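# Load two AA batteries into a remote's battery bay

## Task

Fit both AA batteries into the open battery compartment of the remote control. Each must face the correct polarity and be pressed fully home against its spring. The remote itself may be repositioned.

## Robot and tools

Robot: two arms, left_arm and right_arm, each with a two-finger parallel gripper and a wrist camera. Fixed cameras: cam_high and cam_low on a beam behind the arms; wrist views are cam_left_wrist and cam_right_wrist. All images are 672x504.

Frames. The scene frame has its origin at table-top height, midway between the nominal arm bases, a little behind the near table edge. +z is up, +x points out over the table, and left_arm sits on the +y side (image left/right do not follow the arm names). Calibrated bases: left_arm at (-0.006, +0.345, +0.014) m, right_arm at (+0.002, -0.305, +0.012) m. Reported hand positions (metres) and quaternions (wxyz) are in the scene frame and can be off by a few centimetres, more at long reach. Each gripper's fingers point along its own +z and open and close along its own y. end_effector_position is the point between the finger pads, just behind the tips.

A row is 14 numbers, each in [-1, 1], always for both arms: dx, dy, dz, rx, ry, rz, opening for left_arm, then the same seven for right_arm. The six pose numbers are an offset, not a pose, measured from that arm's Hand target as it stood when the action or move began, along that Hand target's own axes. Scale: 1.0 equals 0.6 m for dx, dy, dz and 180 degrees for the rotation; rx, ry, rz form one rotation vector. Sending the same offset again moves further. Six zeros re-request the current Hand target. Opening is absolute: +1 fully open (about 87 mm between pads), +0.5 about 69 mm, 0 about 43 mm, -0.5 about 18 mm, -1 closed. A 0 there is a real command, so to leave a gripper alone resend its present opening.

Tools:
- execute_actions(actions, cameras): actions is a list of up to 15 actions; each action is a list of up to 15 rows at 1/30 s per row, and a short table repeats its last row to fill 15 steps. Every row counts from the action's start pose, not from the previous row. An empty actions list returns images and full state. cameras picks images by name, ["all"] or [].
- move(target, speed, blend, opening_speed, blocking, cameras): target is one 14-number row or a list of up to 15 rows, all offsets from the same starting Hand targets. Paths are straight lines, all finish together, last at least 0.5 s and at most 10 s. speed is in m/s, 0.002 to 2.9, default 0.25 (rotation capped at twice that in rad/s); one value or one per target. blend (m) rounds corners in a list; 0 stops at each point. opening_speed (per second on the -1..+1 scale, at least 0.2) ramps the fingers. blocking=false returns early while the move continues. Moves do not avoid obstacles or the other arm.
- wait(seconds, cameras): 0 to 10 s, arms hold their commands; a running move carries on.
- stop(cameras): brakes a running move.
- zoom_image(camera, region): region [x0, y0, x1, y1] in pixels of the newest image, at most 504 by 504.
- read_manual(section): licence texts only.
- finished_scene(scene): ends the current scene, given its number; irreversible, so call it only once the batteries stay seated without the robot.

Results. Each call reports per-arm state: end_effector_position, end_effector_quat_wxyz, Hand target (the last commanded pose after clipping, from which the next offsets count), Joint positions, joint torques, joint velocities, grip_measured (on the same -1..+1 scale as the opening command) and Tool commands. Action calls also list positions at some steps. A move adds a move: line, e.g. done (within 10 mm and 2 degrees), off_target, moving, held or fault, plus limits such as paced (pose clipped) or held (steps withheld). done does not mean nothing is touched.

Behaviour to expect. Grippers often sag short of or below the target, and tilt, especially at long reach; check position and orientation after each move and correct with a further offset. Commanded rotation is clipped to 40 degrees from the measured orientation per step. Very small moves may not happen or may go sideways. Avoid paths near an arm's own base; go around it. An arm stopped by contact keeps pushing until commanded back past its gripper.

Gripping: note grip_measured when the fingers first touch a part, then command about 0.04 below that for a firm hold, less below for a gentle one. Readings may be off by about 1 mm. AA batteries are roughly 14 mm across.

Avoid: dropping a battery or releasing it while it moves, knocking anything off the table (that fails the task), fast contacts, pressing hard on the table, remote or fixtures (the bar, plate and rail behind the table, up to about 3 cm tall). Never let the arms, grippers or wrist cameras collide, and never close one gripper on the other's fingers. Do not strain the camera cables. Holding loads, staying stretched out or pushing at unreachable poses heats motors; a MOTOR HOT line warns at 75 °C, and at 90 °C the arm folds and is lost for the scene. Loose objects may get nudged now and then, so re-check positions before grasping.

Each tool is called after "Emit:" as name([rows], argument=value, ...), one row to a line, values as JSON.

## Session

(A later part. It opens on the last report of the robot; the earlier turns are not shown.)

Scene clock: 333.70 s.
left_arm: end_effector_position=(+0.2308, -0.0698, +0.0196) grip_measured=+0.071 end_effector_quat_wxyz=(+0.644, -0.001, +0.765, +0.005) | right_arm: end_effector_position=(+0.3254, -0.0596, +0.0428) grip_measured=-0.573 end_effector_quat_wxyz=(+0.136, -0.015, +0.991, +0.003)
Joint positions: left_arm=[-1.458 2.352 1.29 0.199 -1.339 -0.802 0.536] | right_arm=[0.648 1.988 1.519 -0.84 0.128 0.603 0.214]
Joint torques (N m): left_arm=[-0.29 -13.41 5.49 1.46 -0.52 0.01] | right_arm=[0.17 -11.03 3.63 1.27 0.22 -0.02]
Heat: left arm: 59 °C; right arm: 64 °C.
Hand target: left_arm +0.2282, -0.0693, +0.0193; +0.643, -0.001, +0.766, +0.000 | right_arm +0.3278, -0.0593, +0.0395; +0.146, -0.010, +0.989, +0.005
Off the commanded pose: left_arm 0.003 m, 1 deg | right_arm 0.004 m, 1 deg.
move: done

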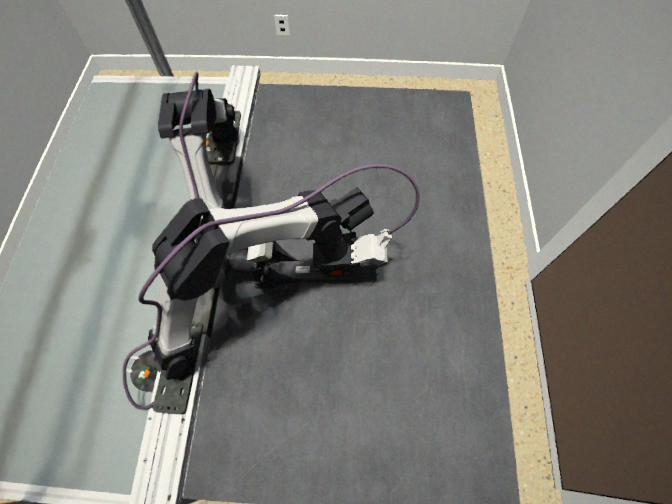

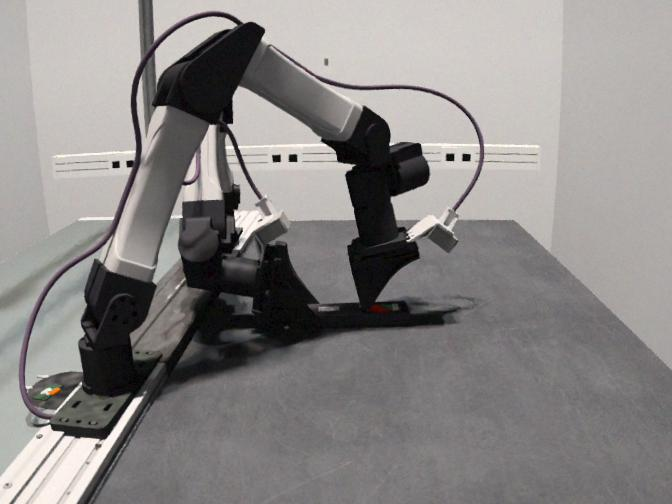

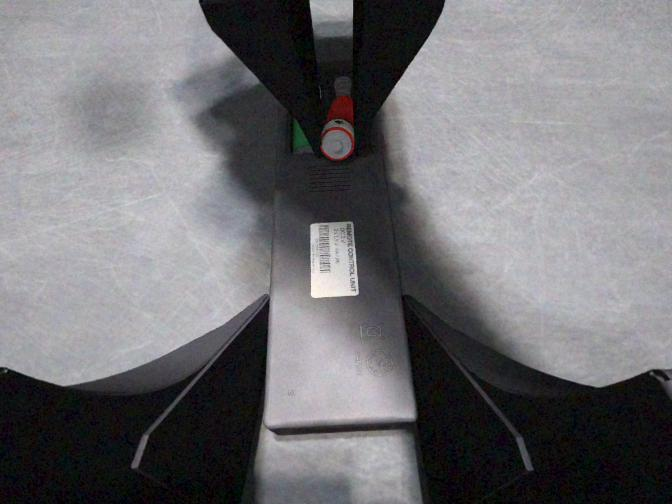

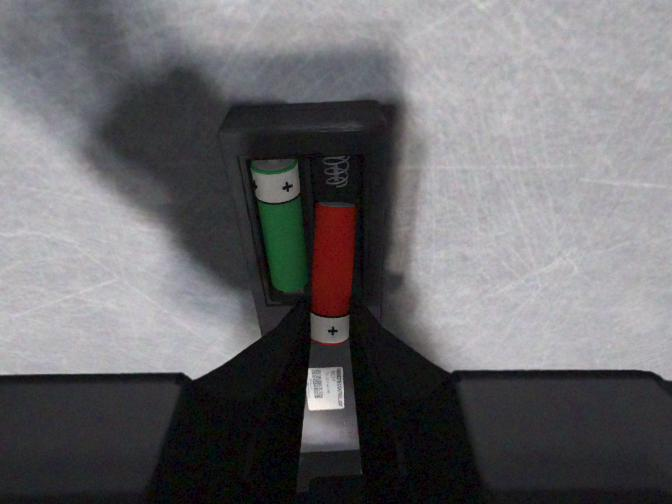

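Emit:
move(target=[0,0,0,0,0,0,0,-0.055,-0.009,0.008,0,0,0,-0.66], speed=0.06, cameras=["all"])

Emit:
zoom_image(camera="cam_low", region=[320, 230, 460, 335])

Emit:
zoom_image(camera="cam_left_wrist", region=[240, 30, 440, 180])

Scene clock: 335.03 s.
left_arm: end_effector_position=(+0.2310, -0.0697, +0.0196) grip_measured=+0.071 end_effector_quat_wxyz=(+0.644, -0.001, +0.765, +0.005) | right_arm: end_effector_position=(+0.3374, -0.0627, +0.0437) grip_measured=-0.579 end_effector_quat_wxyz=(+0.116, -0.019, +0.993, +0.005)
Joint positions: left_arm=[-1.458 2.352 1.29 0.199 -1.339 -0.802 0.536] | right_arm=[0.612 2.047 1.611 -0.901 0.091 0.563 0.211]
Joint torques (N m): left_arm=[-0.31 -13.44 5.48 1.46 -0.53 0.01] | right_arm=[-1.68 -9.36 7.68 1.3 0.42 -0.17]
Heat: left arm: 59 °C; right arm: 64 °C.
Hand target: left_arm +0.2282, -0.0693, +0.0193; +0.643, -0.001, +0.766, +0.000 | right_arm +0.3608, -0.0639, +0.0444; +0.146, -0.011, +0.989, +0.005
Off the commanded pose: left_arm 0.003 m, 1 deg | right_arm 0.023 m, 4 deg.
move: off_target (right_arm)

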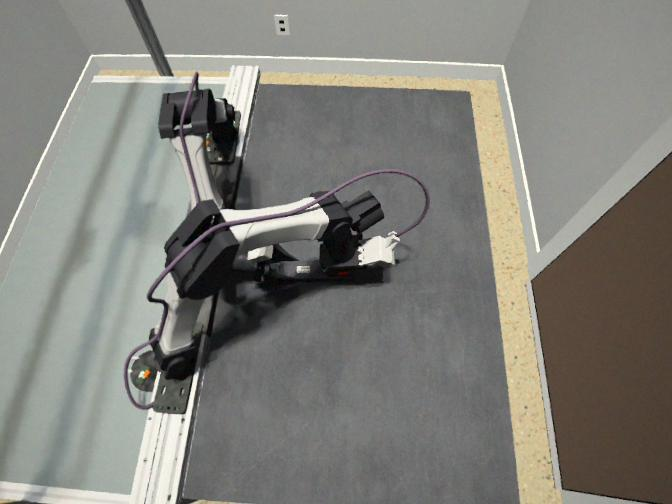

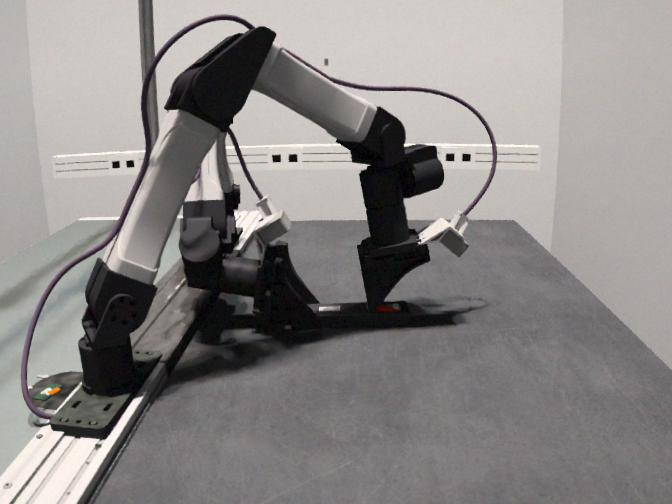

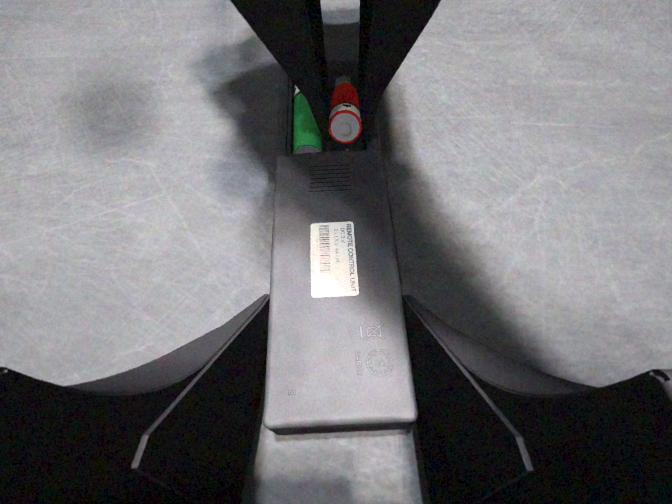

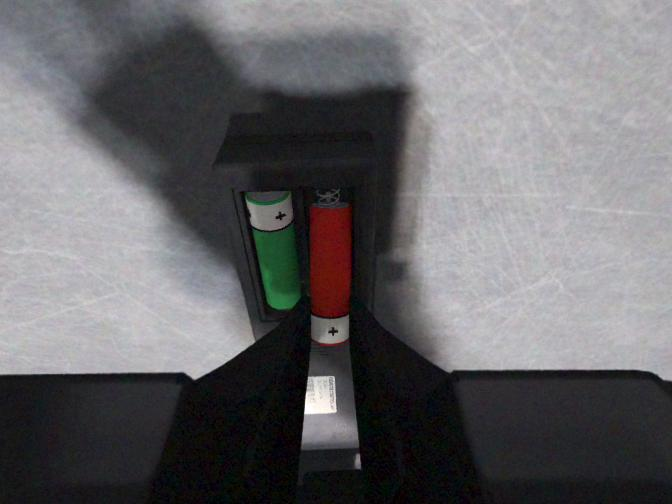

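Scaled by 3.600 from the camera's 672x504 image, which has a finer 960x720 frame.

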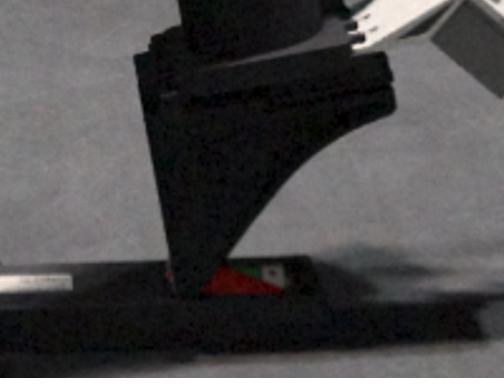

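Scaled by 2.520 from the camera's 672x504 image, which has a finer 960x720 frame.

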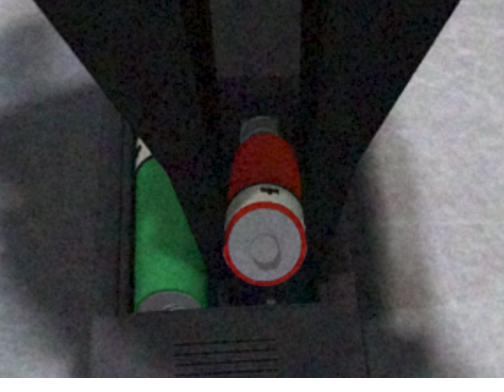

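Emit:
move(target=[0,0,0,0,0,0,0,-0.025,-0.003,0.03,0,-0.01,0,-0.66], speed=0.06, cameras=["all"])

Emit:
zoom_image(camera="cam_low", region=[320, 230, 460, 335])

Emit:
zoom_image(camera="cam_left_wrist", region=[240, 30, 440, 180])

Scene clock: 336.10 s.
left_arm: end_effector_position=(+0.2330, -0.0688, +0.0196) grip_measured=+0.071 end_effector_quat_wxyz=(+0.643, -0.004, +0.766, +0.006) | right_arm: end_effector_position=(+0.3407, -0.0626, +0.0415) grip_measured=-0.579 end_effector_quat_wxyz=(+0.108, -0.023, +0.994, +0.010)
Joint positions: left_arm=[-1.453 2.352 1.29 0.201 -1.339 -0.802 0.536] | right_arm=[0.6 2.067 1.633 -0.909 0.071 0.546 0.211]
Joint torques (N m): left_arm=[-0.72 -13.41 5.48 1.45 -0.53 0.01] | right_arm=[-2.44 -7.62 6.97 1.99 0.76 -0.18]
Heat: left arm: 59 °C; right arm: 63 °C.
Hand target: left_arm +0.2282, -0.0693, +0.0193; +0.643, -0.001, +0.766, +0.000 | right_arm +0.3805, -0.0652, +0.0316; +0.161, -0.010, +0.987, +0.005
Off the commanded pose: left_arm 0.005 m, 1 deg | right_arm 0.041 m, 6 deg.
move: off_target (right_arm)

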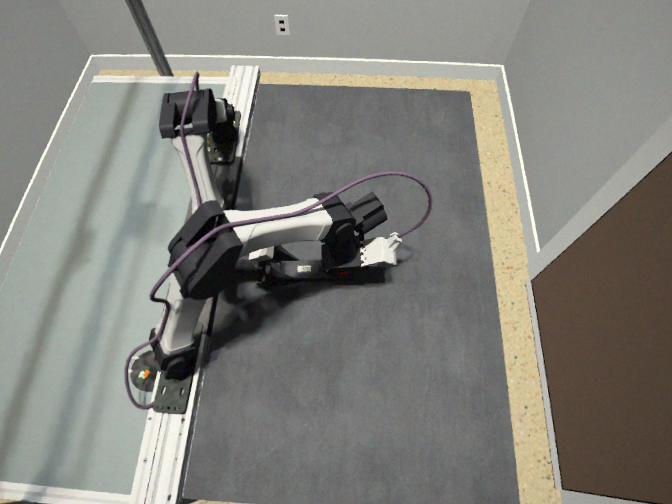

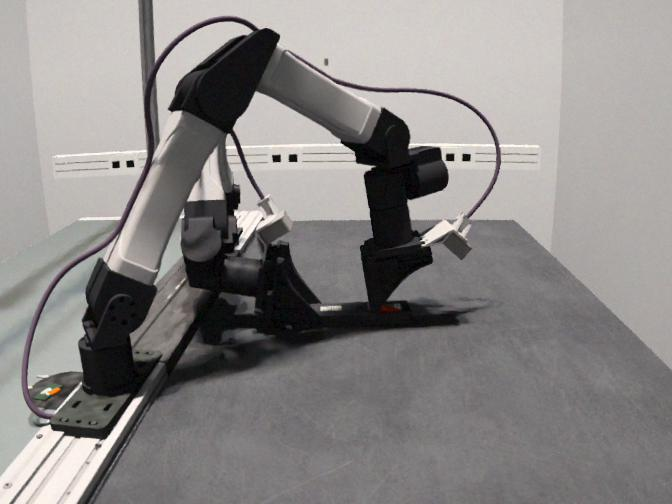

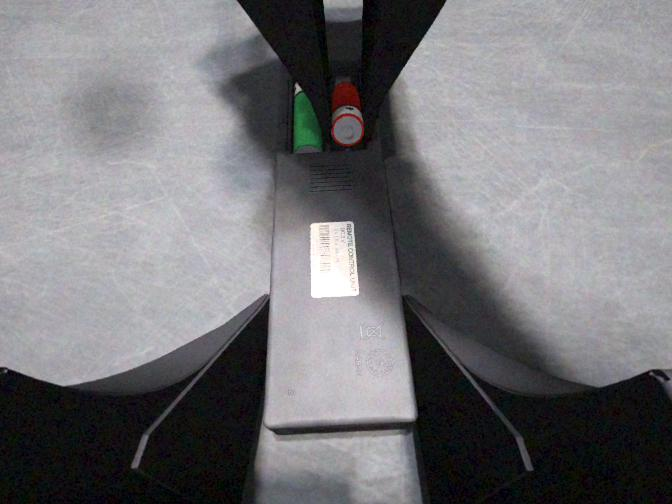

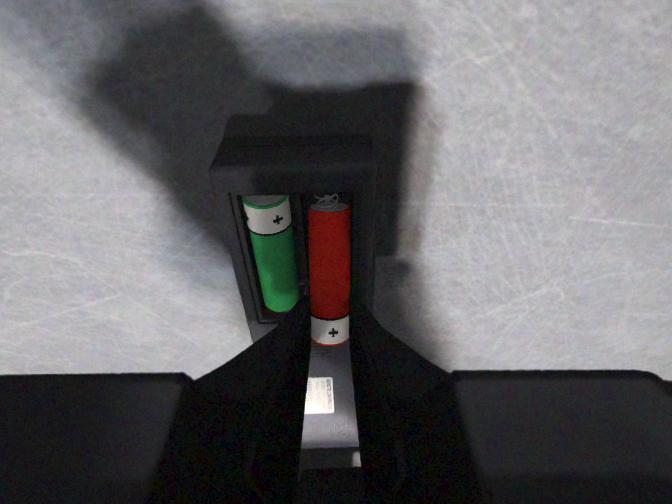

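Scaled by 3.600 from the camera's 672x504 image, which has a finer 960x720 frame.

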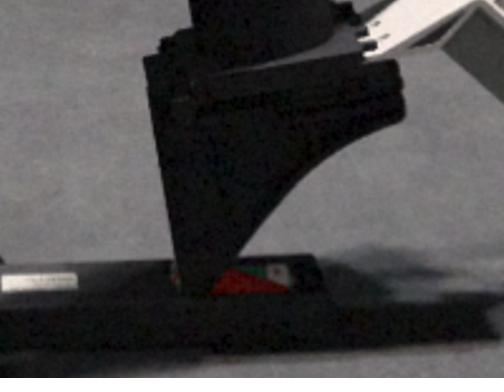

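Scaled by 2.520 from the camera's 672x504 image, which has a finer 960x720 frame.

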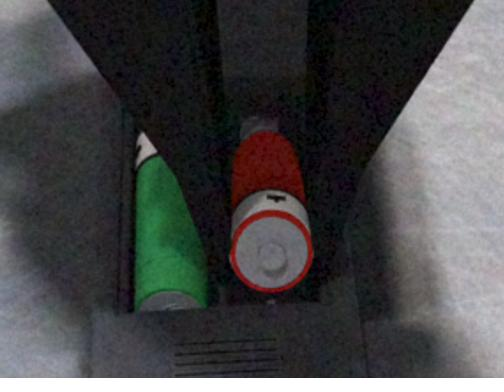

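Emit:
move([
  [0,0,0,0,0,0,0,0.016,0,0.023,0,0,0,-0.66],
  [0,0,0,0,0,0,0,0.016,0,0.023,0,0,0,-0.4],
], speed=0.08, cameras=["all"])

Emit:
zoom_image(camera="cam_low", region=[320, 230, 460, 335])

Emit:
zoom_image(camera="cam_left_wrist", region=[240, 30, 440, 180])

Scene clock: 337.57 s.
left_arm: end_effector_position=(+0.2330, -0.0688, +0.0196) grip_measured=+0.071 end_effector_quat_wxyz=(+0.643, -0.004, +0.766, +0.006) | right_arm: end_effector_position=(+0.3415, -0.0595, +0.0403) grip_measured=-0.400 end_effector_quat_wxyz=(+0.109, -0.023, +0.994, +0.018)
Joint positions: left_arm=[-1.453 2.352 1.29 0.201 -1.339 -0.802 0.536] | right_arm=[0.6 2.068 1.628 -0.893 0.059 0.547 0.3]
Joint torques (N m): left_arm=[-0.75 -13.41 5.46 1.45 -0.53 0.01] | right_arm=[-1.83 -7.1 2.95 2.42 0.83 -0.16]
Heat: left arm: 60 °C; right arm: 63 °C.
Hand target: left_arm +0.2282, -0.0693, +0.0193; +0.643, -0.001, +0.766, +0.000 | right_arm +0.3758, -0.0653, +0.0153; +0.161, -0.010, +0.987, +0.005
Off the commanded pose: left_arm 0.005 m, 1 deg | right_arm 0.043 m, 6 deg.
move: off_target (right_arm); target 2's new opening was sent with right_arm's hand 0.043 m and 6 deg from that target

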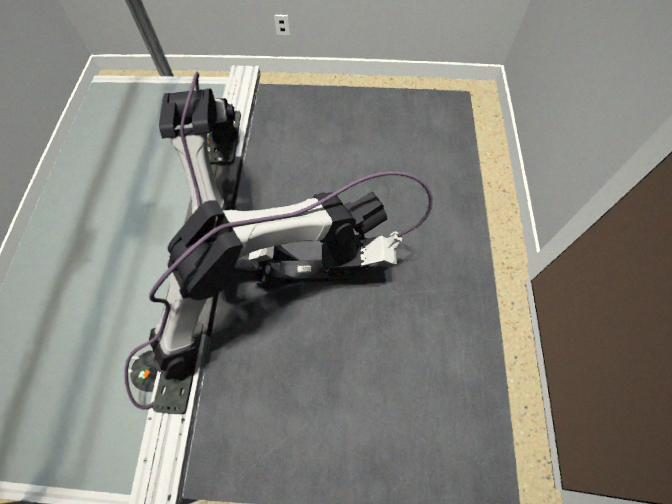

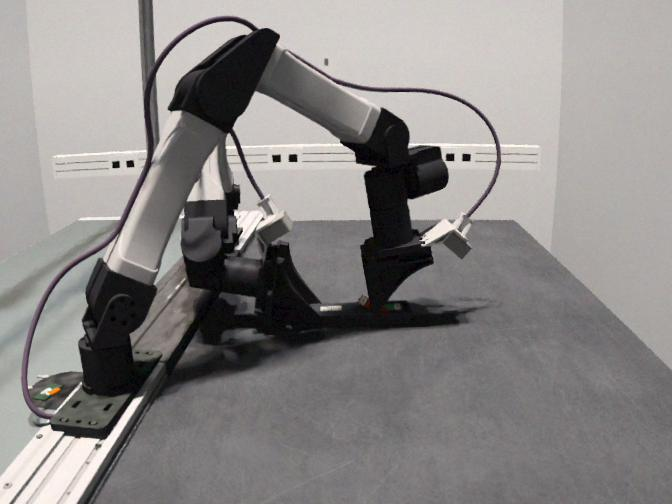

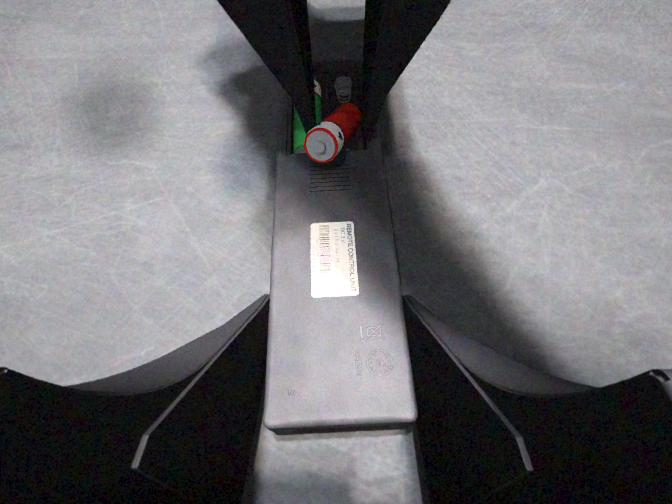

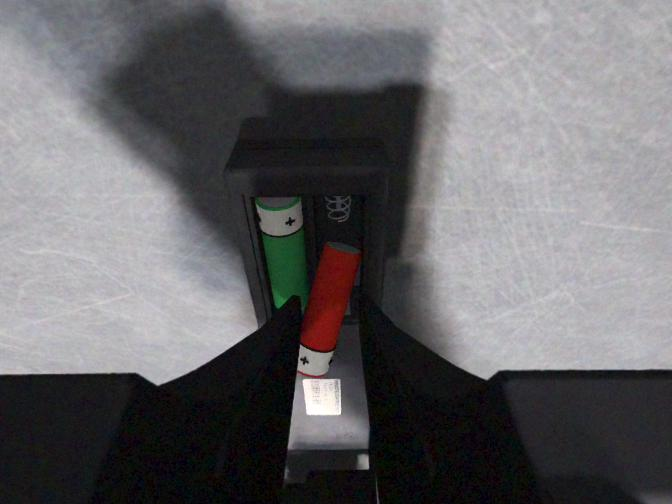

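Scaled by 3.600 from the camera's 672x504 image, which has a finer 960x720 frame.

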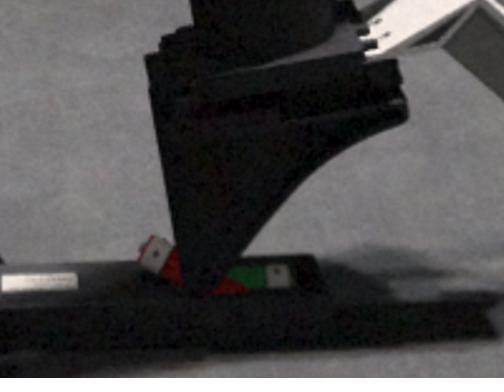

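Scaled by 2.520 from the camera's 672x504 image, which has a finer 960x720 frame.

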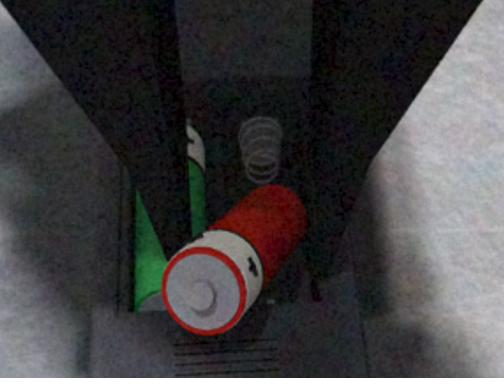

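Emit:
move([
  [0,0,0,0,0,0,0,0.03,0,-0.035,0,0,0,-0.4],
  [0,0,0,0,0,0,0,0.03,0,-0.035,0,0,0,-0.66],
], speed=0.06, opening_speed=0.6, cameras=["all"])

Emit:
zoom_image(camera="cam_low", region=[320, 230, 460, 335])

Emit:
zoom_image(camera="cam_left_wrist", region=[240, 30, 440, 180])

Scene clock: 341.93 s.
left_arm: end_effector_position=(+0.2330, -0.0688, +0.0196) grip_measured=+0.071 end_effector_quat_wxyz=(+0.643, -0.004, +0.766, +0.006) | right_arm: end_effector_position=(+0.3402, -0.0626, +0.0416) grip_measured=-0.583 end_effector_quat_wxyz=(+0.140, -0.018, +0.990, +0.013)
Joint positions: left_arm=[-1.453 2.352 1.29 0.201 -1.339 -0.802 0.536] | right_arm=[0.615 2.012 1.545 -0.82 0.106 0.564 0.208]
Joint torques (N m): left_arm=[-0.72 -13.39 5.45 1.44 -0.53 0] | right_arm=[-0.43 -9.25 3.25 1.71 0.48 -0.06]
Heat: left arm: 60 °C; right arm: 62 °C.
Hand target: left_arm +0.2282, -0.0693, +0.0193; +0.643, -0.001, +0.766, +0.000 | right_arm +0.3520, -0.0658, +0.0295; +0.161, -0.010, +0.987, +0.005
Off the commanded pose: left_arm 0.005 m, 1 deg | right_arm 0.017 m, 3 deg.
move: off_target (right_arm); target 2's new opening was sent with right_arm's hand 0.018 m and 3 deg from that target

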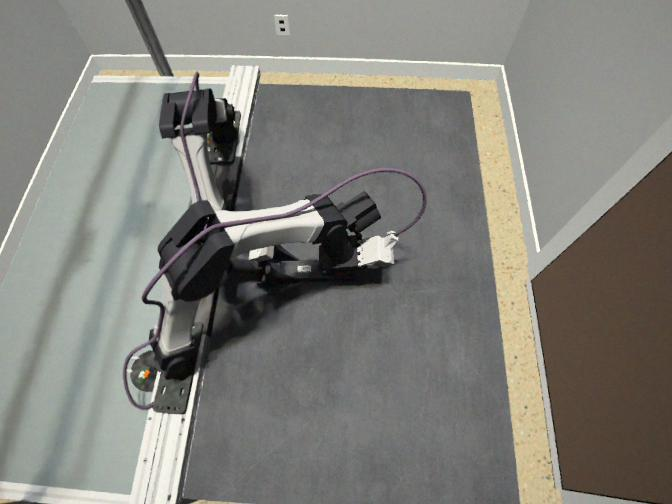

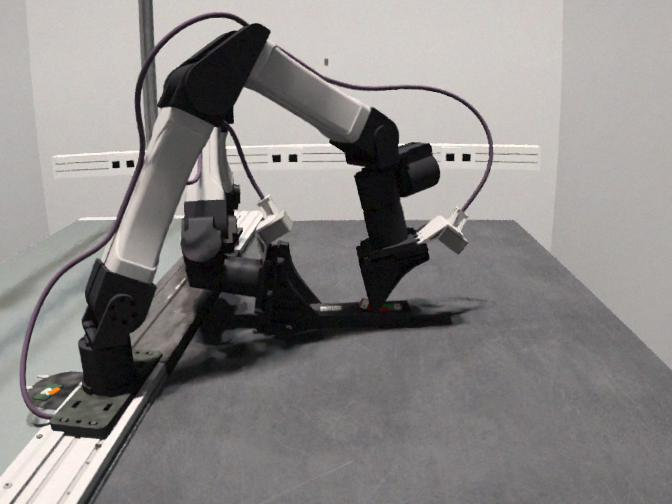

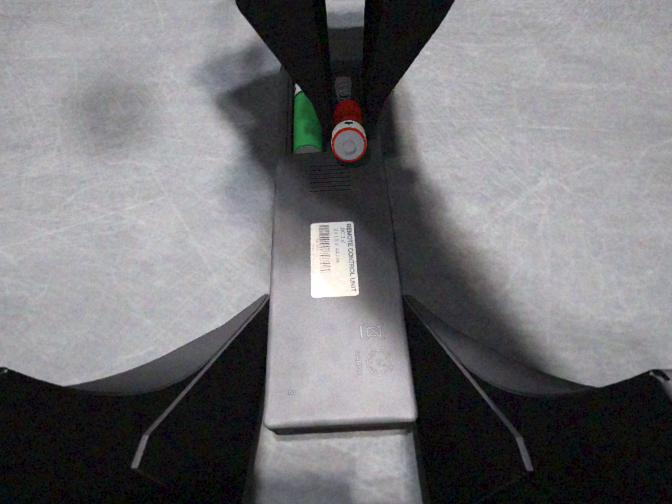

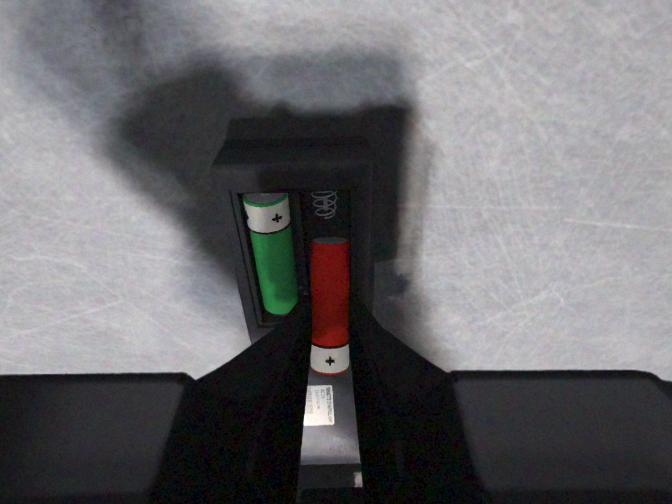

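Scaled by 3.600 from the camera's 672x504 image, which has a finer 960x720 frame.

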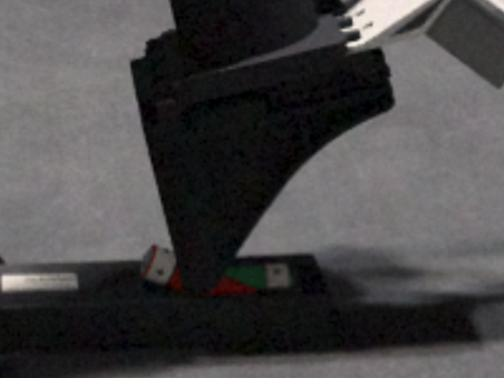

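Scaled by 2.520 from the camera's 672x504 image, which has a finer 960x720 frame.

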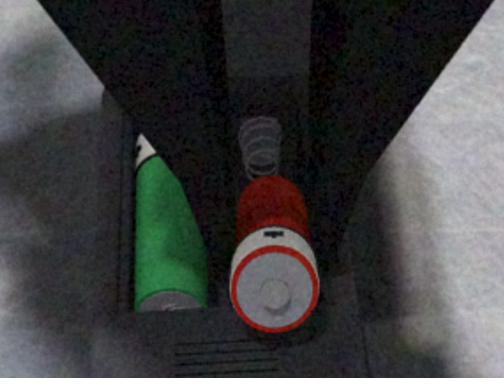

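Emit:
move([
  [0,0,0,0,0,0,0,0,0,-0.01,0,0,0,-0.45],
  [0,0,0,0,0,0,0,0,0,-0.1,0,0,0,-0.45],
  [0,0,0,0,0,0,0,0.062,0.002,-0.07,0,-0.075,0,-1],
], speed=0.1, opening_speed=1, blend=[0,0.01,0], cameras=["all"])

Emit:
zoom_image(camera="cam_low", region=[320, 230, 460, 335])

Emit:
zoom_image(camera="cam_left_wrist", region=[240, 30, 440, 180])

Scene clock: 346.37 s.
left_arm: end_effector_position=(+0.2315, -0.0697, +0.0196) grip_measured=+0.071 end_effector_quat_wxyz=(+0.643, -0.002, +0.766, +0.005) | right_arm: end_effector_position=(+0.2999, -0.0684, +0.0457) grip_measured=-0.966 end_effector_quat_wxyz=(+0.257, -0.018, +0.966, -0.004)
Joint positions: left_arm=[-1.457 2.352 1.29 0.201 -1.339 -0.802 0.536] | right_arm=[0.756 1.746 1.159 -0.551 0.324 0.655 0.017]
Joint torques (N m): left_arm=[-0.43 -13.42 5.46 1.44 -0.53 0.01] | right_arm=[0.38 -11.7 5.03 1.37 0.35 0.01]
Heat: left arm: 60 °C; right arm: 63 °C.
Hand target: left_arm +0.2282, -0.0693, +0.0193; +0.643, -0.001, +0.766, +0.000 | right_arm +0.3033, -0.0660, +0.0574; +0.276, -0.010, +0.961, +0.006
Off the commanded pose: left_arm 0.003 m, 1 deg | right_arm 0.013 m, 3 deg.
move: off_target (right_arm); target 3's new opening was sent with right_arm's hand 0.012 m and 3 deg from that target

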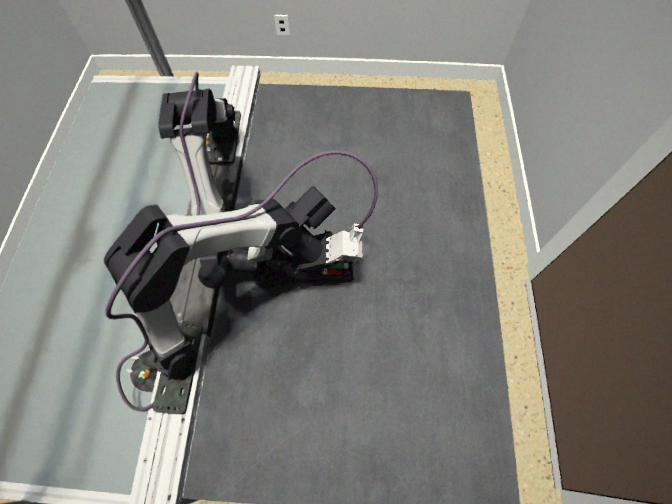

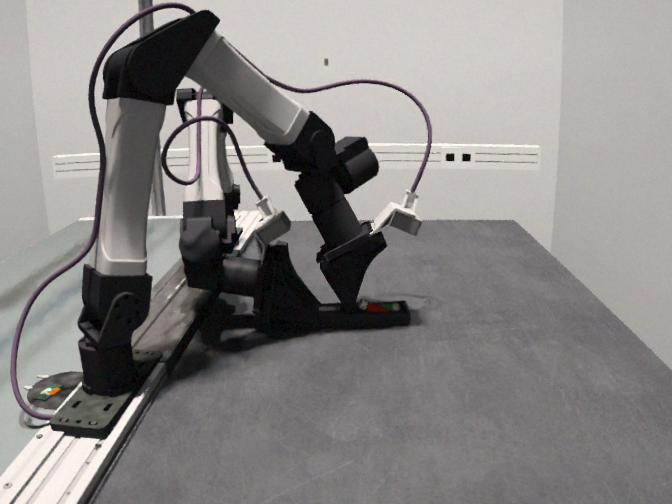

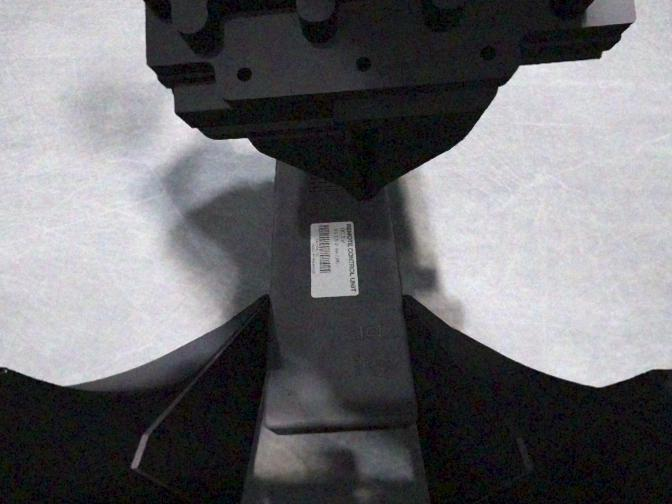

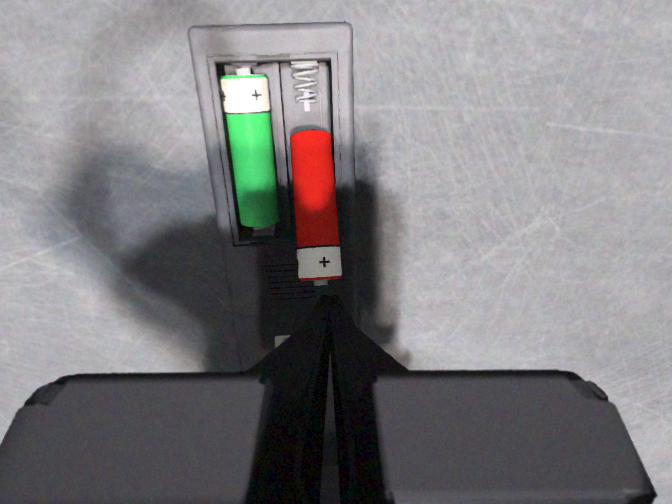

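Scaled by 3.600 from the camera's 672x504 image, which has a finer 960x720 frame.

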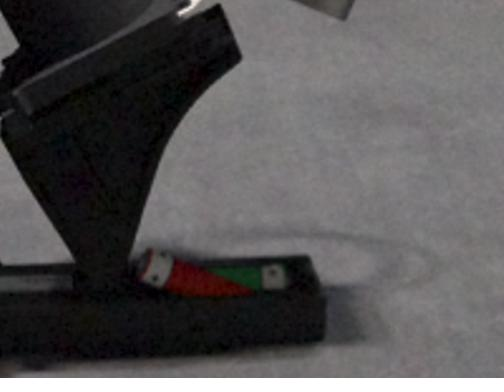

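Scaled by 2.520 from the camera's 672x504 image, which has a finer 960x720 frame.

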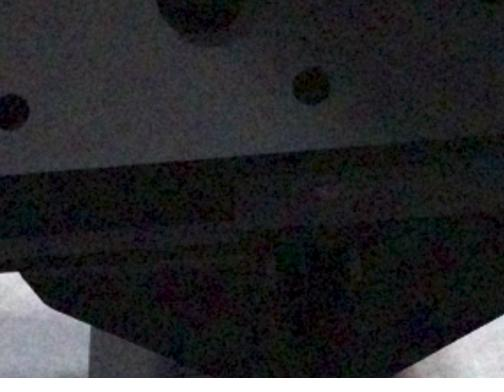

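Emit:
move(target=[0,0,0,0,0,0,0,-0.005,0.004,-0.0205,0,0,0,-1], speed=0.1, cameras=["cam_right_wrist","cam_low"])

Emit:
zoom_image(camera="cam_low", region=[320, 230, 460, 335])

Scene clock: 347.60 s.
left_arm: end_effector_position=(+0.2315, -0.0697, +0.0196) grip_measured=+0.071 end_effector_quat_wxyz=(+0.643, -0.002, +0.766, +0.005) | right_arm: end_effector_position=(+0.2935, -0.0689, +0.0488) grip_measured=-0.966 end_effector_quat_wxyz=(+0.253, -0.018, +0.967, -0.008)
Joint positions: left_arm=[-1.457 2.352 1.29 0.201 -1.339 -0.802 0.536] | right_arm=[0.768 1.733 1.159 -0.579 0.33 0.667 0.017]
Joint torques (N m): left_arm=[-0.42 -13.39 5.49 1.45 -0.53 0] | right_arm=[0.43 -12.27 7.16 1.12 0.35 -0.03]
Heat: left arm: 60 °C; right arm: 63 °C.
Hand target: left_arm +0.2282, -0.0693, +0.0193; +0.643, -0.001, +0.766, +0.000 | right_arm +0.2993, -0.0637, +0.0694; +0.276, -0.010, +0.961, +0.006
Off the commanded pose: left_arm 0.003 m, 1 deg | right_arm 0.022 m, 3 deg.
move: off_target (right_arm)
Images, in order (width x height): cam_low 672x504, cam_right_wrist 672x504.

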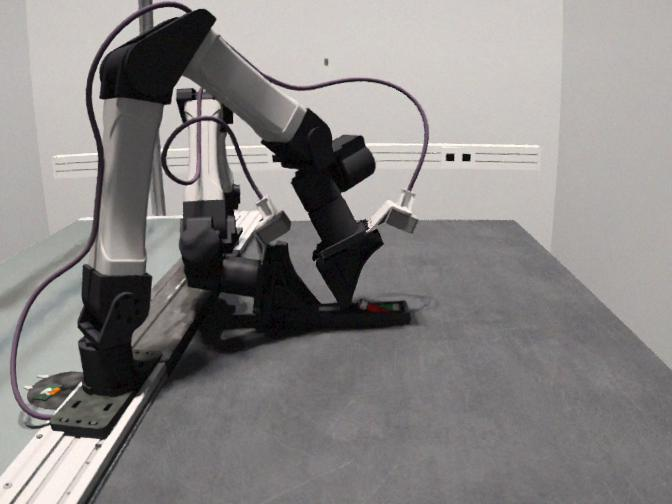

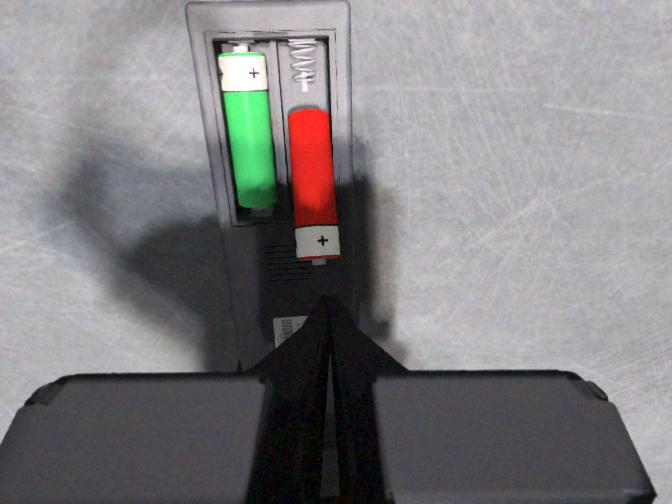

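Scaled by 3.600 from the camera's 672x504 image, which has a finer 960x720 frame.

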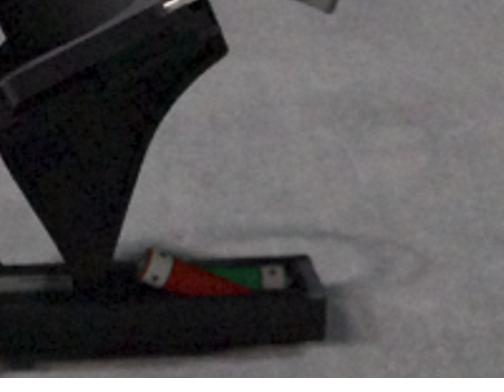

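Emit:
move([
  [0,0,0,0,0,0,0,-0.021,0.004,-0.046,0,0,0,-1],
  [0,0,0,0,0,0,0,0.0035,0.004,0.0057,0,0,0,-1],
], speed=0.1, cameras=["cam_right_wrist","cam_low"])

Emit:
zoom_image(camera="cam_low", region=[320, 230, 460, 335])

Scene clock: 349.97 s.
left_arm: end_effector_position=(+0.2315, -0.0697, +0.0196) grip_measured=+0.071 end_effector_quat_wxyz=(+0.643, -0.002, +0.766, +0.005) | right_arm: end_effector_position=(+0.2965, -0.0605, +0.0685) grip_measured=-0.966 end_effector_quat_wxyz=(+0.272, -0.014, +0.962, +0.009)
Joint positions: left_arm=[-1.457 2.352 1.29 0.201 -1.339 -0.802 0.536] | right_arm=[0.779 1.696 1.183 -0.591 0.335 0.677 0.017]
Joint torques (N m): left_arm=[-0.43 -13.41 5.45 1.45 -0.53 0] | right_arm=[-0.02 -7.27 5.3 1.42 0.34 -0.05]
Heat: left arm: 60 °C; right arm: 63 °C.
Hand target: left_arm +0.2282, -0.0693, +0.0193; +0.643, -0.001, +0.766, +0.000 | right_arm +0.2993, -0.0612, +0.0655; +0.276, -0.010, +0.961, +0.006
Off the commanded pose: left_arm 0.003 m, 1 deg | right_arm 0.004 m, 1 deg.
move: done
Images, in order (width x height): cam_low 672x504, cam_right_wrist 672x504.

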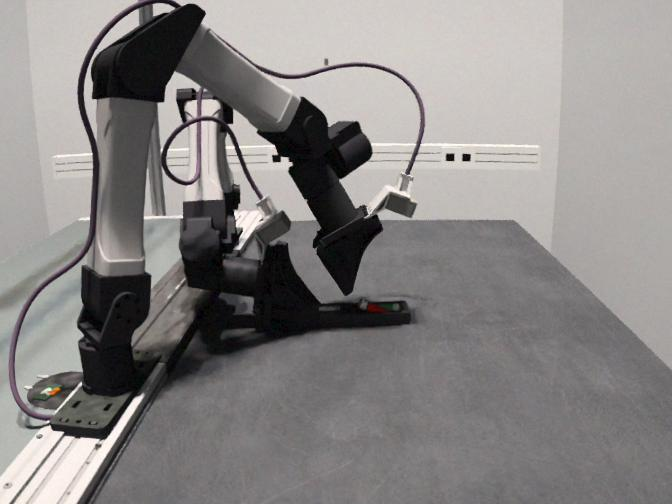

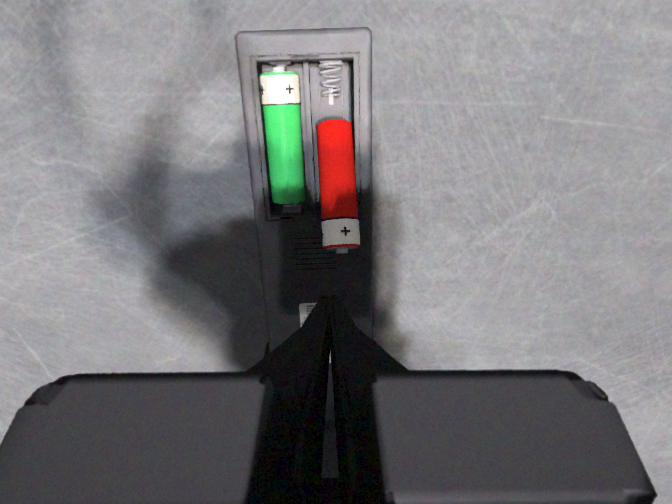

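Scaled by 3.600 from the camera's 672x504 image, which has a finer 960x720 frame.

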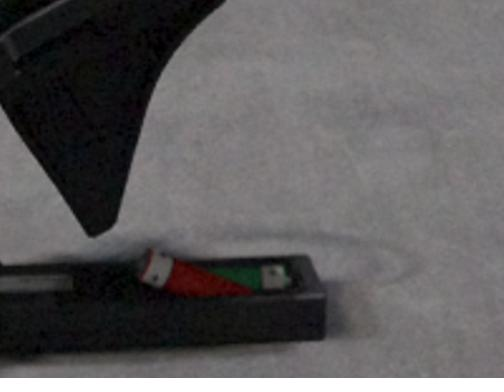

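Emit:
move([
  [0,0,0,0,0,0,0,0.005,-0.0083,0.0205,0,0,0,-1],
  [0,0,0,0,0,0,0,-0.04,-0.0083,0.05,0,0,0,-1],
], speed=0.07, blend=[0.004,0], cameras=["cam_right_wrist","cam_low"])

Emit:
zoom_image(camera="cam_low", region=[320, 230, 460, 335])

Scene clock: 351.50 s.
left_arm: end_effector_position=(+0.2315, -0.0697, +0.0196) grip_measured=+0.071 end_effector_quat_wxyz=(+0.643, -0.002, +0.766, +0.005) | right_arm: end_effector_position=(+0.3269, -0.0714, +0.0477) grip_measured=-0.966 end_effector_quat_wxyz=(+0.268, -0.010, +0.963, -0.004)
Joint positions: left_arm=[-1.457 2.352 1.29 0.201 -1.339 -0.802 0.536] | right_arm=[0.704 1.794 1.216 -0.529 0.317 0.615 0.017]
Joint torques (N m): left_arm=[-0.44 -13.37 5.46 1.44 -0.53 0.01] | right_arm=[-0.57 -8.08 7.68 1.4 0.18 -0.14]
Heat: left arm: 60 °C; right arm: 63 °C.
Hand target: left_arm +0.2282, -0.0693, +0.0193; +0.643, -0.001, +0.766, +0.000 | right_arm +0.3357, -0.0653, +0.0529; +0.276, -0.010, +0.961, +0.006
Off the commanded pose: left_arm 0.003 m, 1 deg | right_arm 0.012 m, 2 deg.
move: off_target (right_arm)
Images, in order (width x height): cam_low 672x504, cam_right_wrist 672x504.

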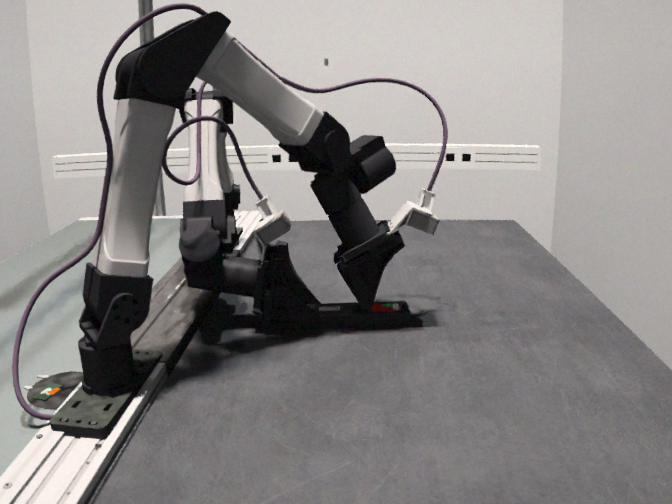

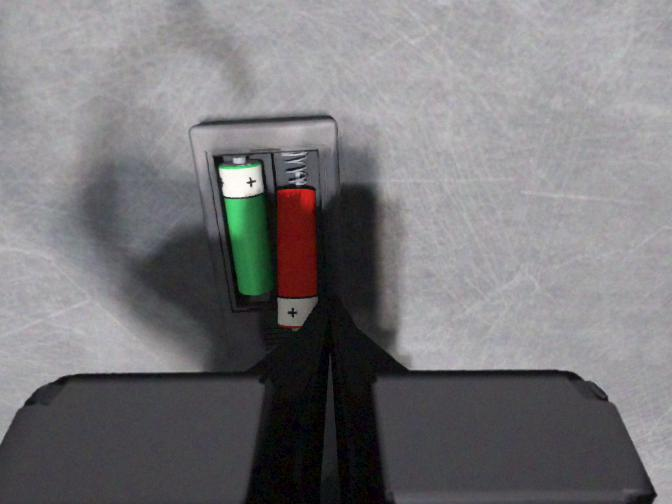

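Scaled by 3.600 from the camera's 672x504 image, which has a finer 960x720 frame.

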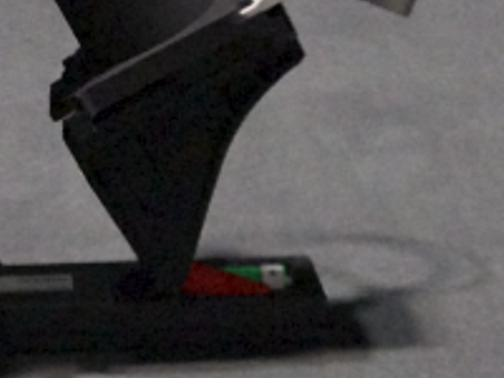

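Emit:
move([
  [0,0,0,0,0,0,0,0.0097,0.01,-0.0947,0,0,0,-1],
  [0,0,0,0,0,0,0,0.0495,0.01,-0.031,0,0,0,-1],
], speed=0.1, cameras=["cam_right_wrist","cam_low"])

Emit:
zoom_image(camera="cam_low", region=[320, 230, 460, 335])

Scene clock: 354.27 s.
left_arm: end_effector_position=(+0.2315, -0.0697, +0.0196) grip_measured=+0.071 end_effector_quat_wxyz=(+0.643, -0.002, +0.766, +0.005) | right_arm: end_effector_position=(+0.2986, -0.0610, +0.0548) grip_measured=-0.966 end_effector_quat_wxyz=(+0.270, -0.014, +0.963, +0.008)
Joint positions: left_arm=[-1.457 2.352 1.29 0.201 -1.339 -0.802 0.536] | right_arm=[0.775 1.721 1.157 -0.542 0.333 0.673 0.017]
Joint torques (N m): left_arm=[-0.43 -13.41 5.48 1.45 -0.53 0] | right_arm=[0.43 -7.65 5.23 1.42 0.36 0.01]
Heat: left arm: 60 °C; right arm: 63 °C.
Hand target: left_arm +0.2282, -0.0693, +0.0193; +0.643, -0.001, +0.766, +0.000 | right_arm +0.3005, -0.0602, +0.0528; +0.276, -0.010, +0.961, +0.006
Off the commanded pose: left_arm 0.003 m, 1 deg | right_arm 0.003 m, 1 deg.
move: done
Images, in order (width x height): cam_low 672x504, cam_right_wrist 672x504.

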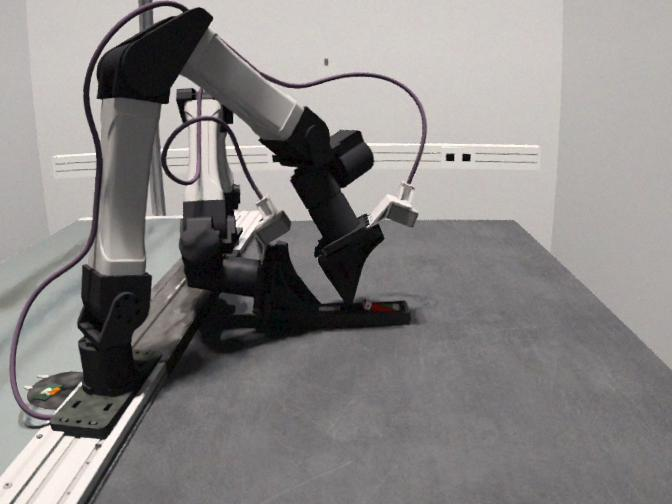

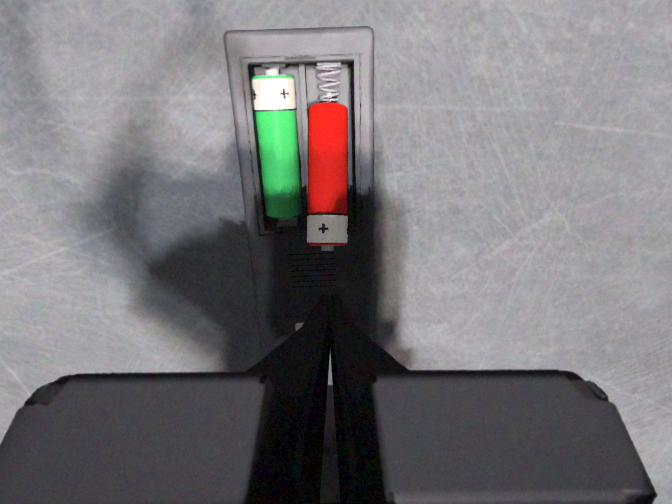

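Scaled by 3.600 from the camera's 672x504 image, which has a finer 960x720 frame.

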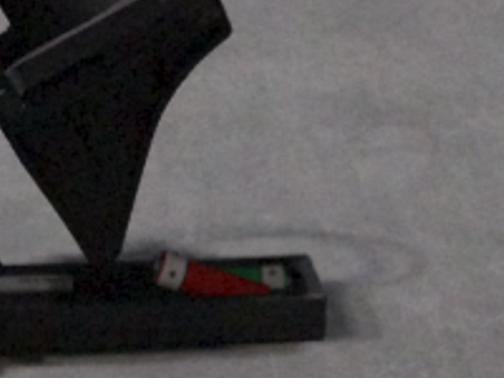

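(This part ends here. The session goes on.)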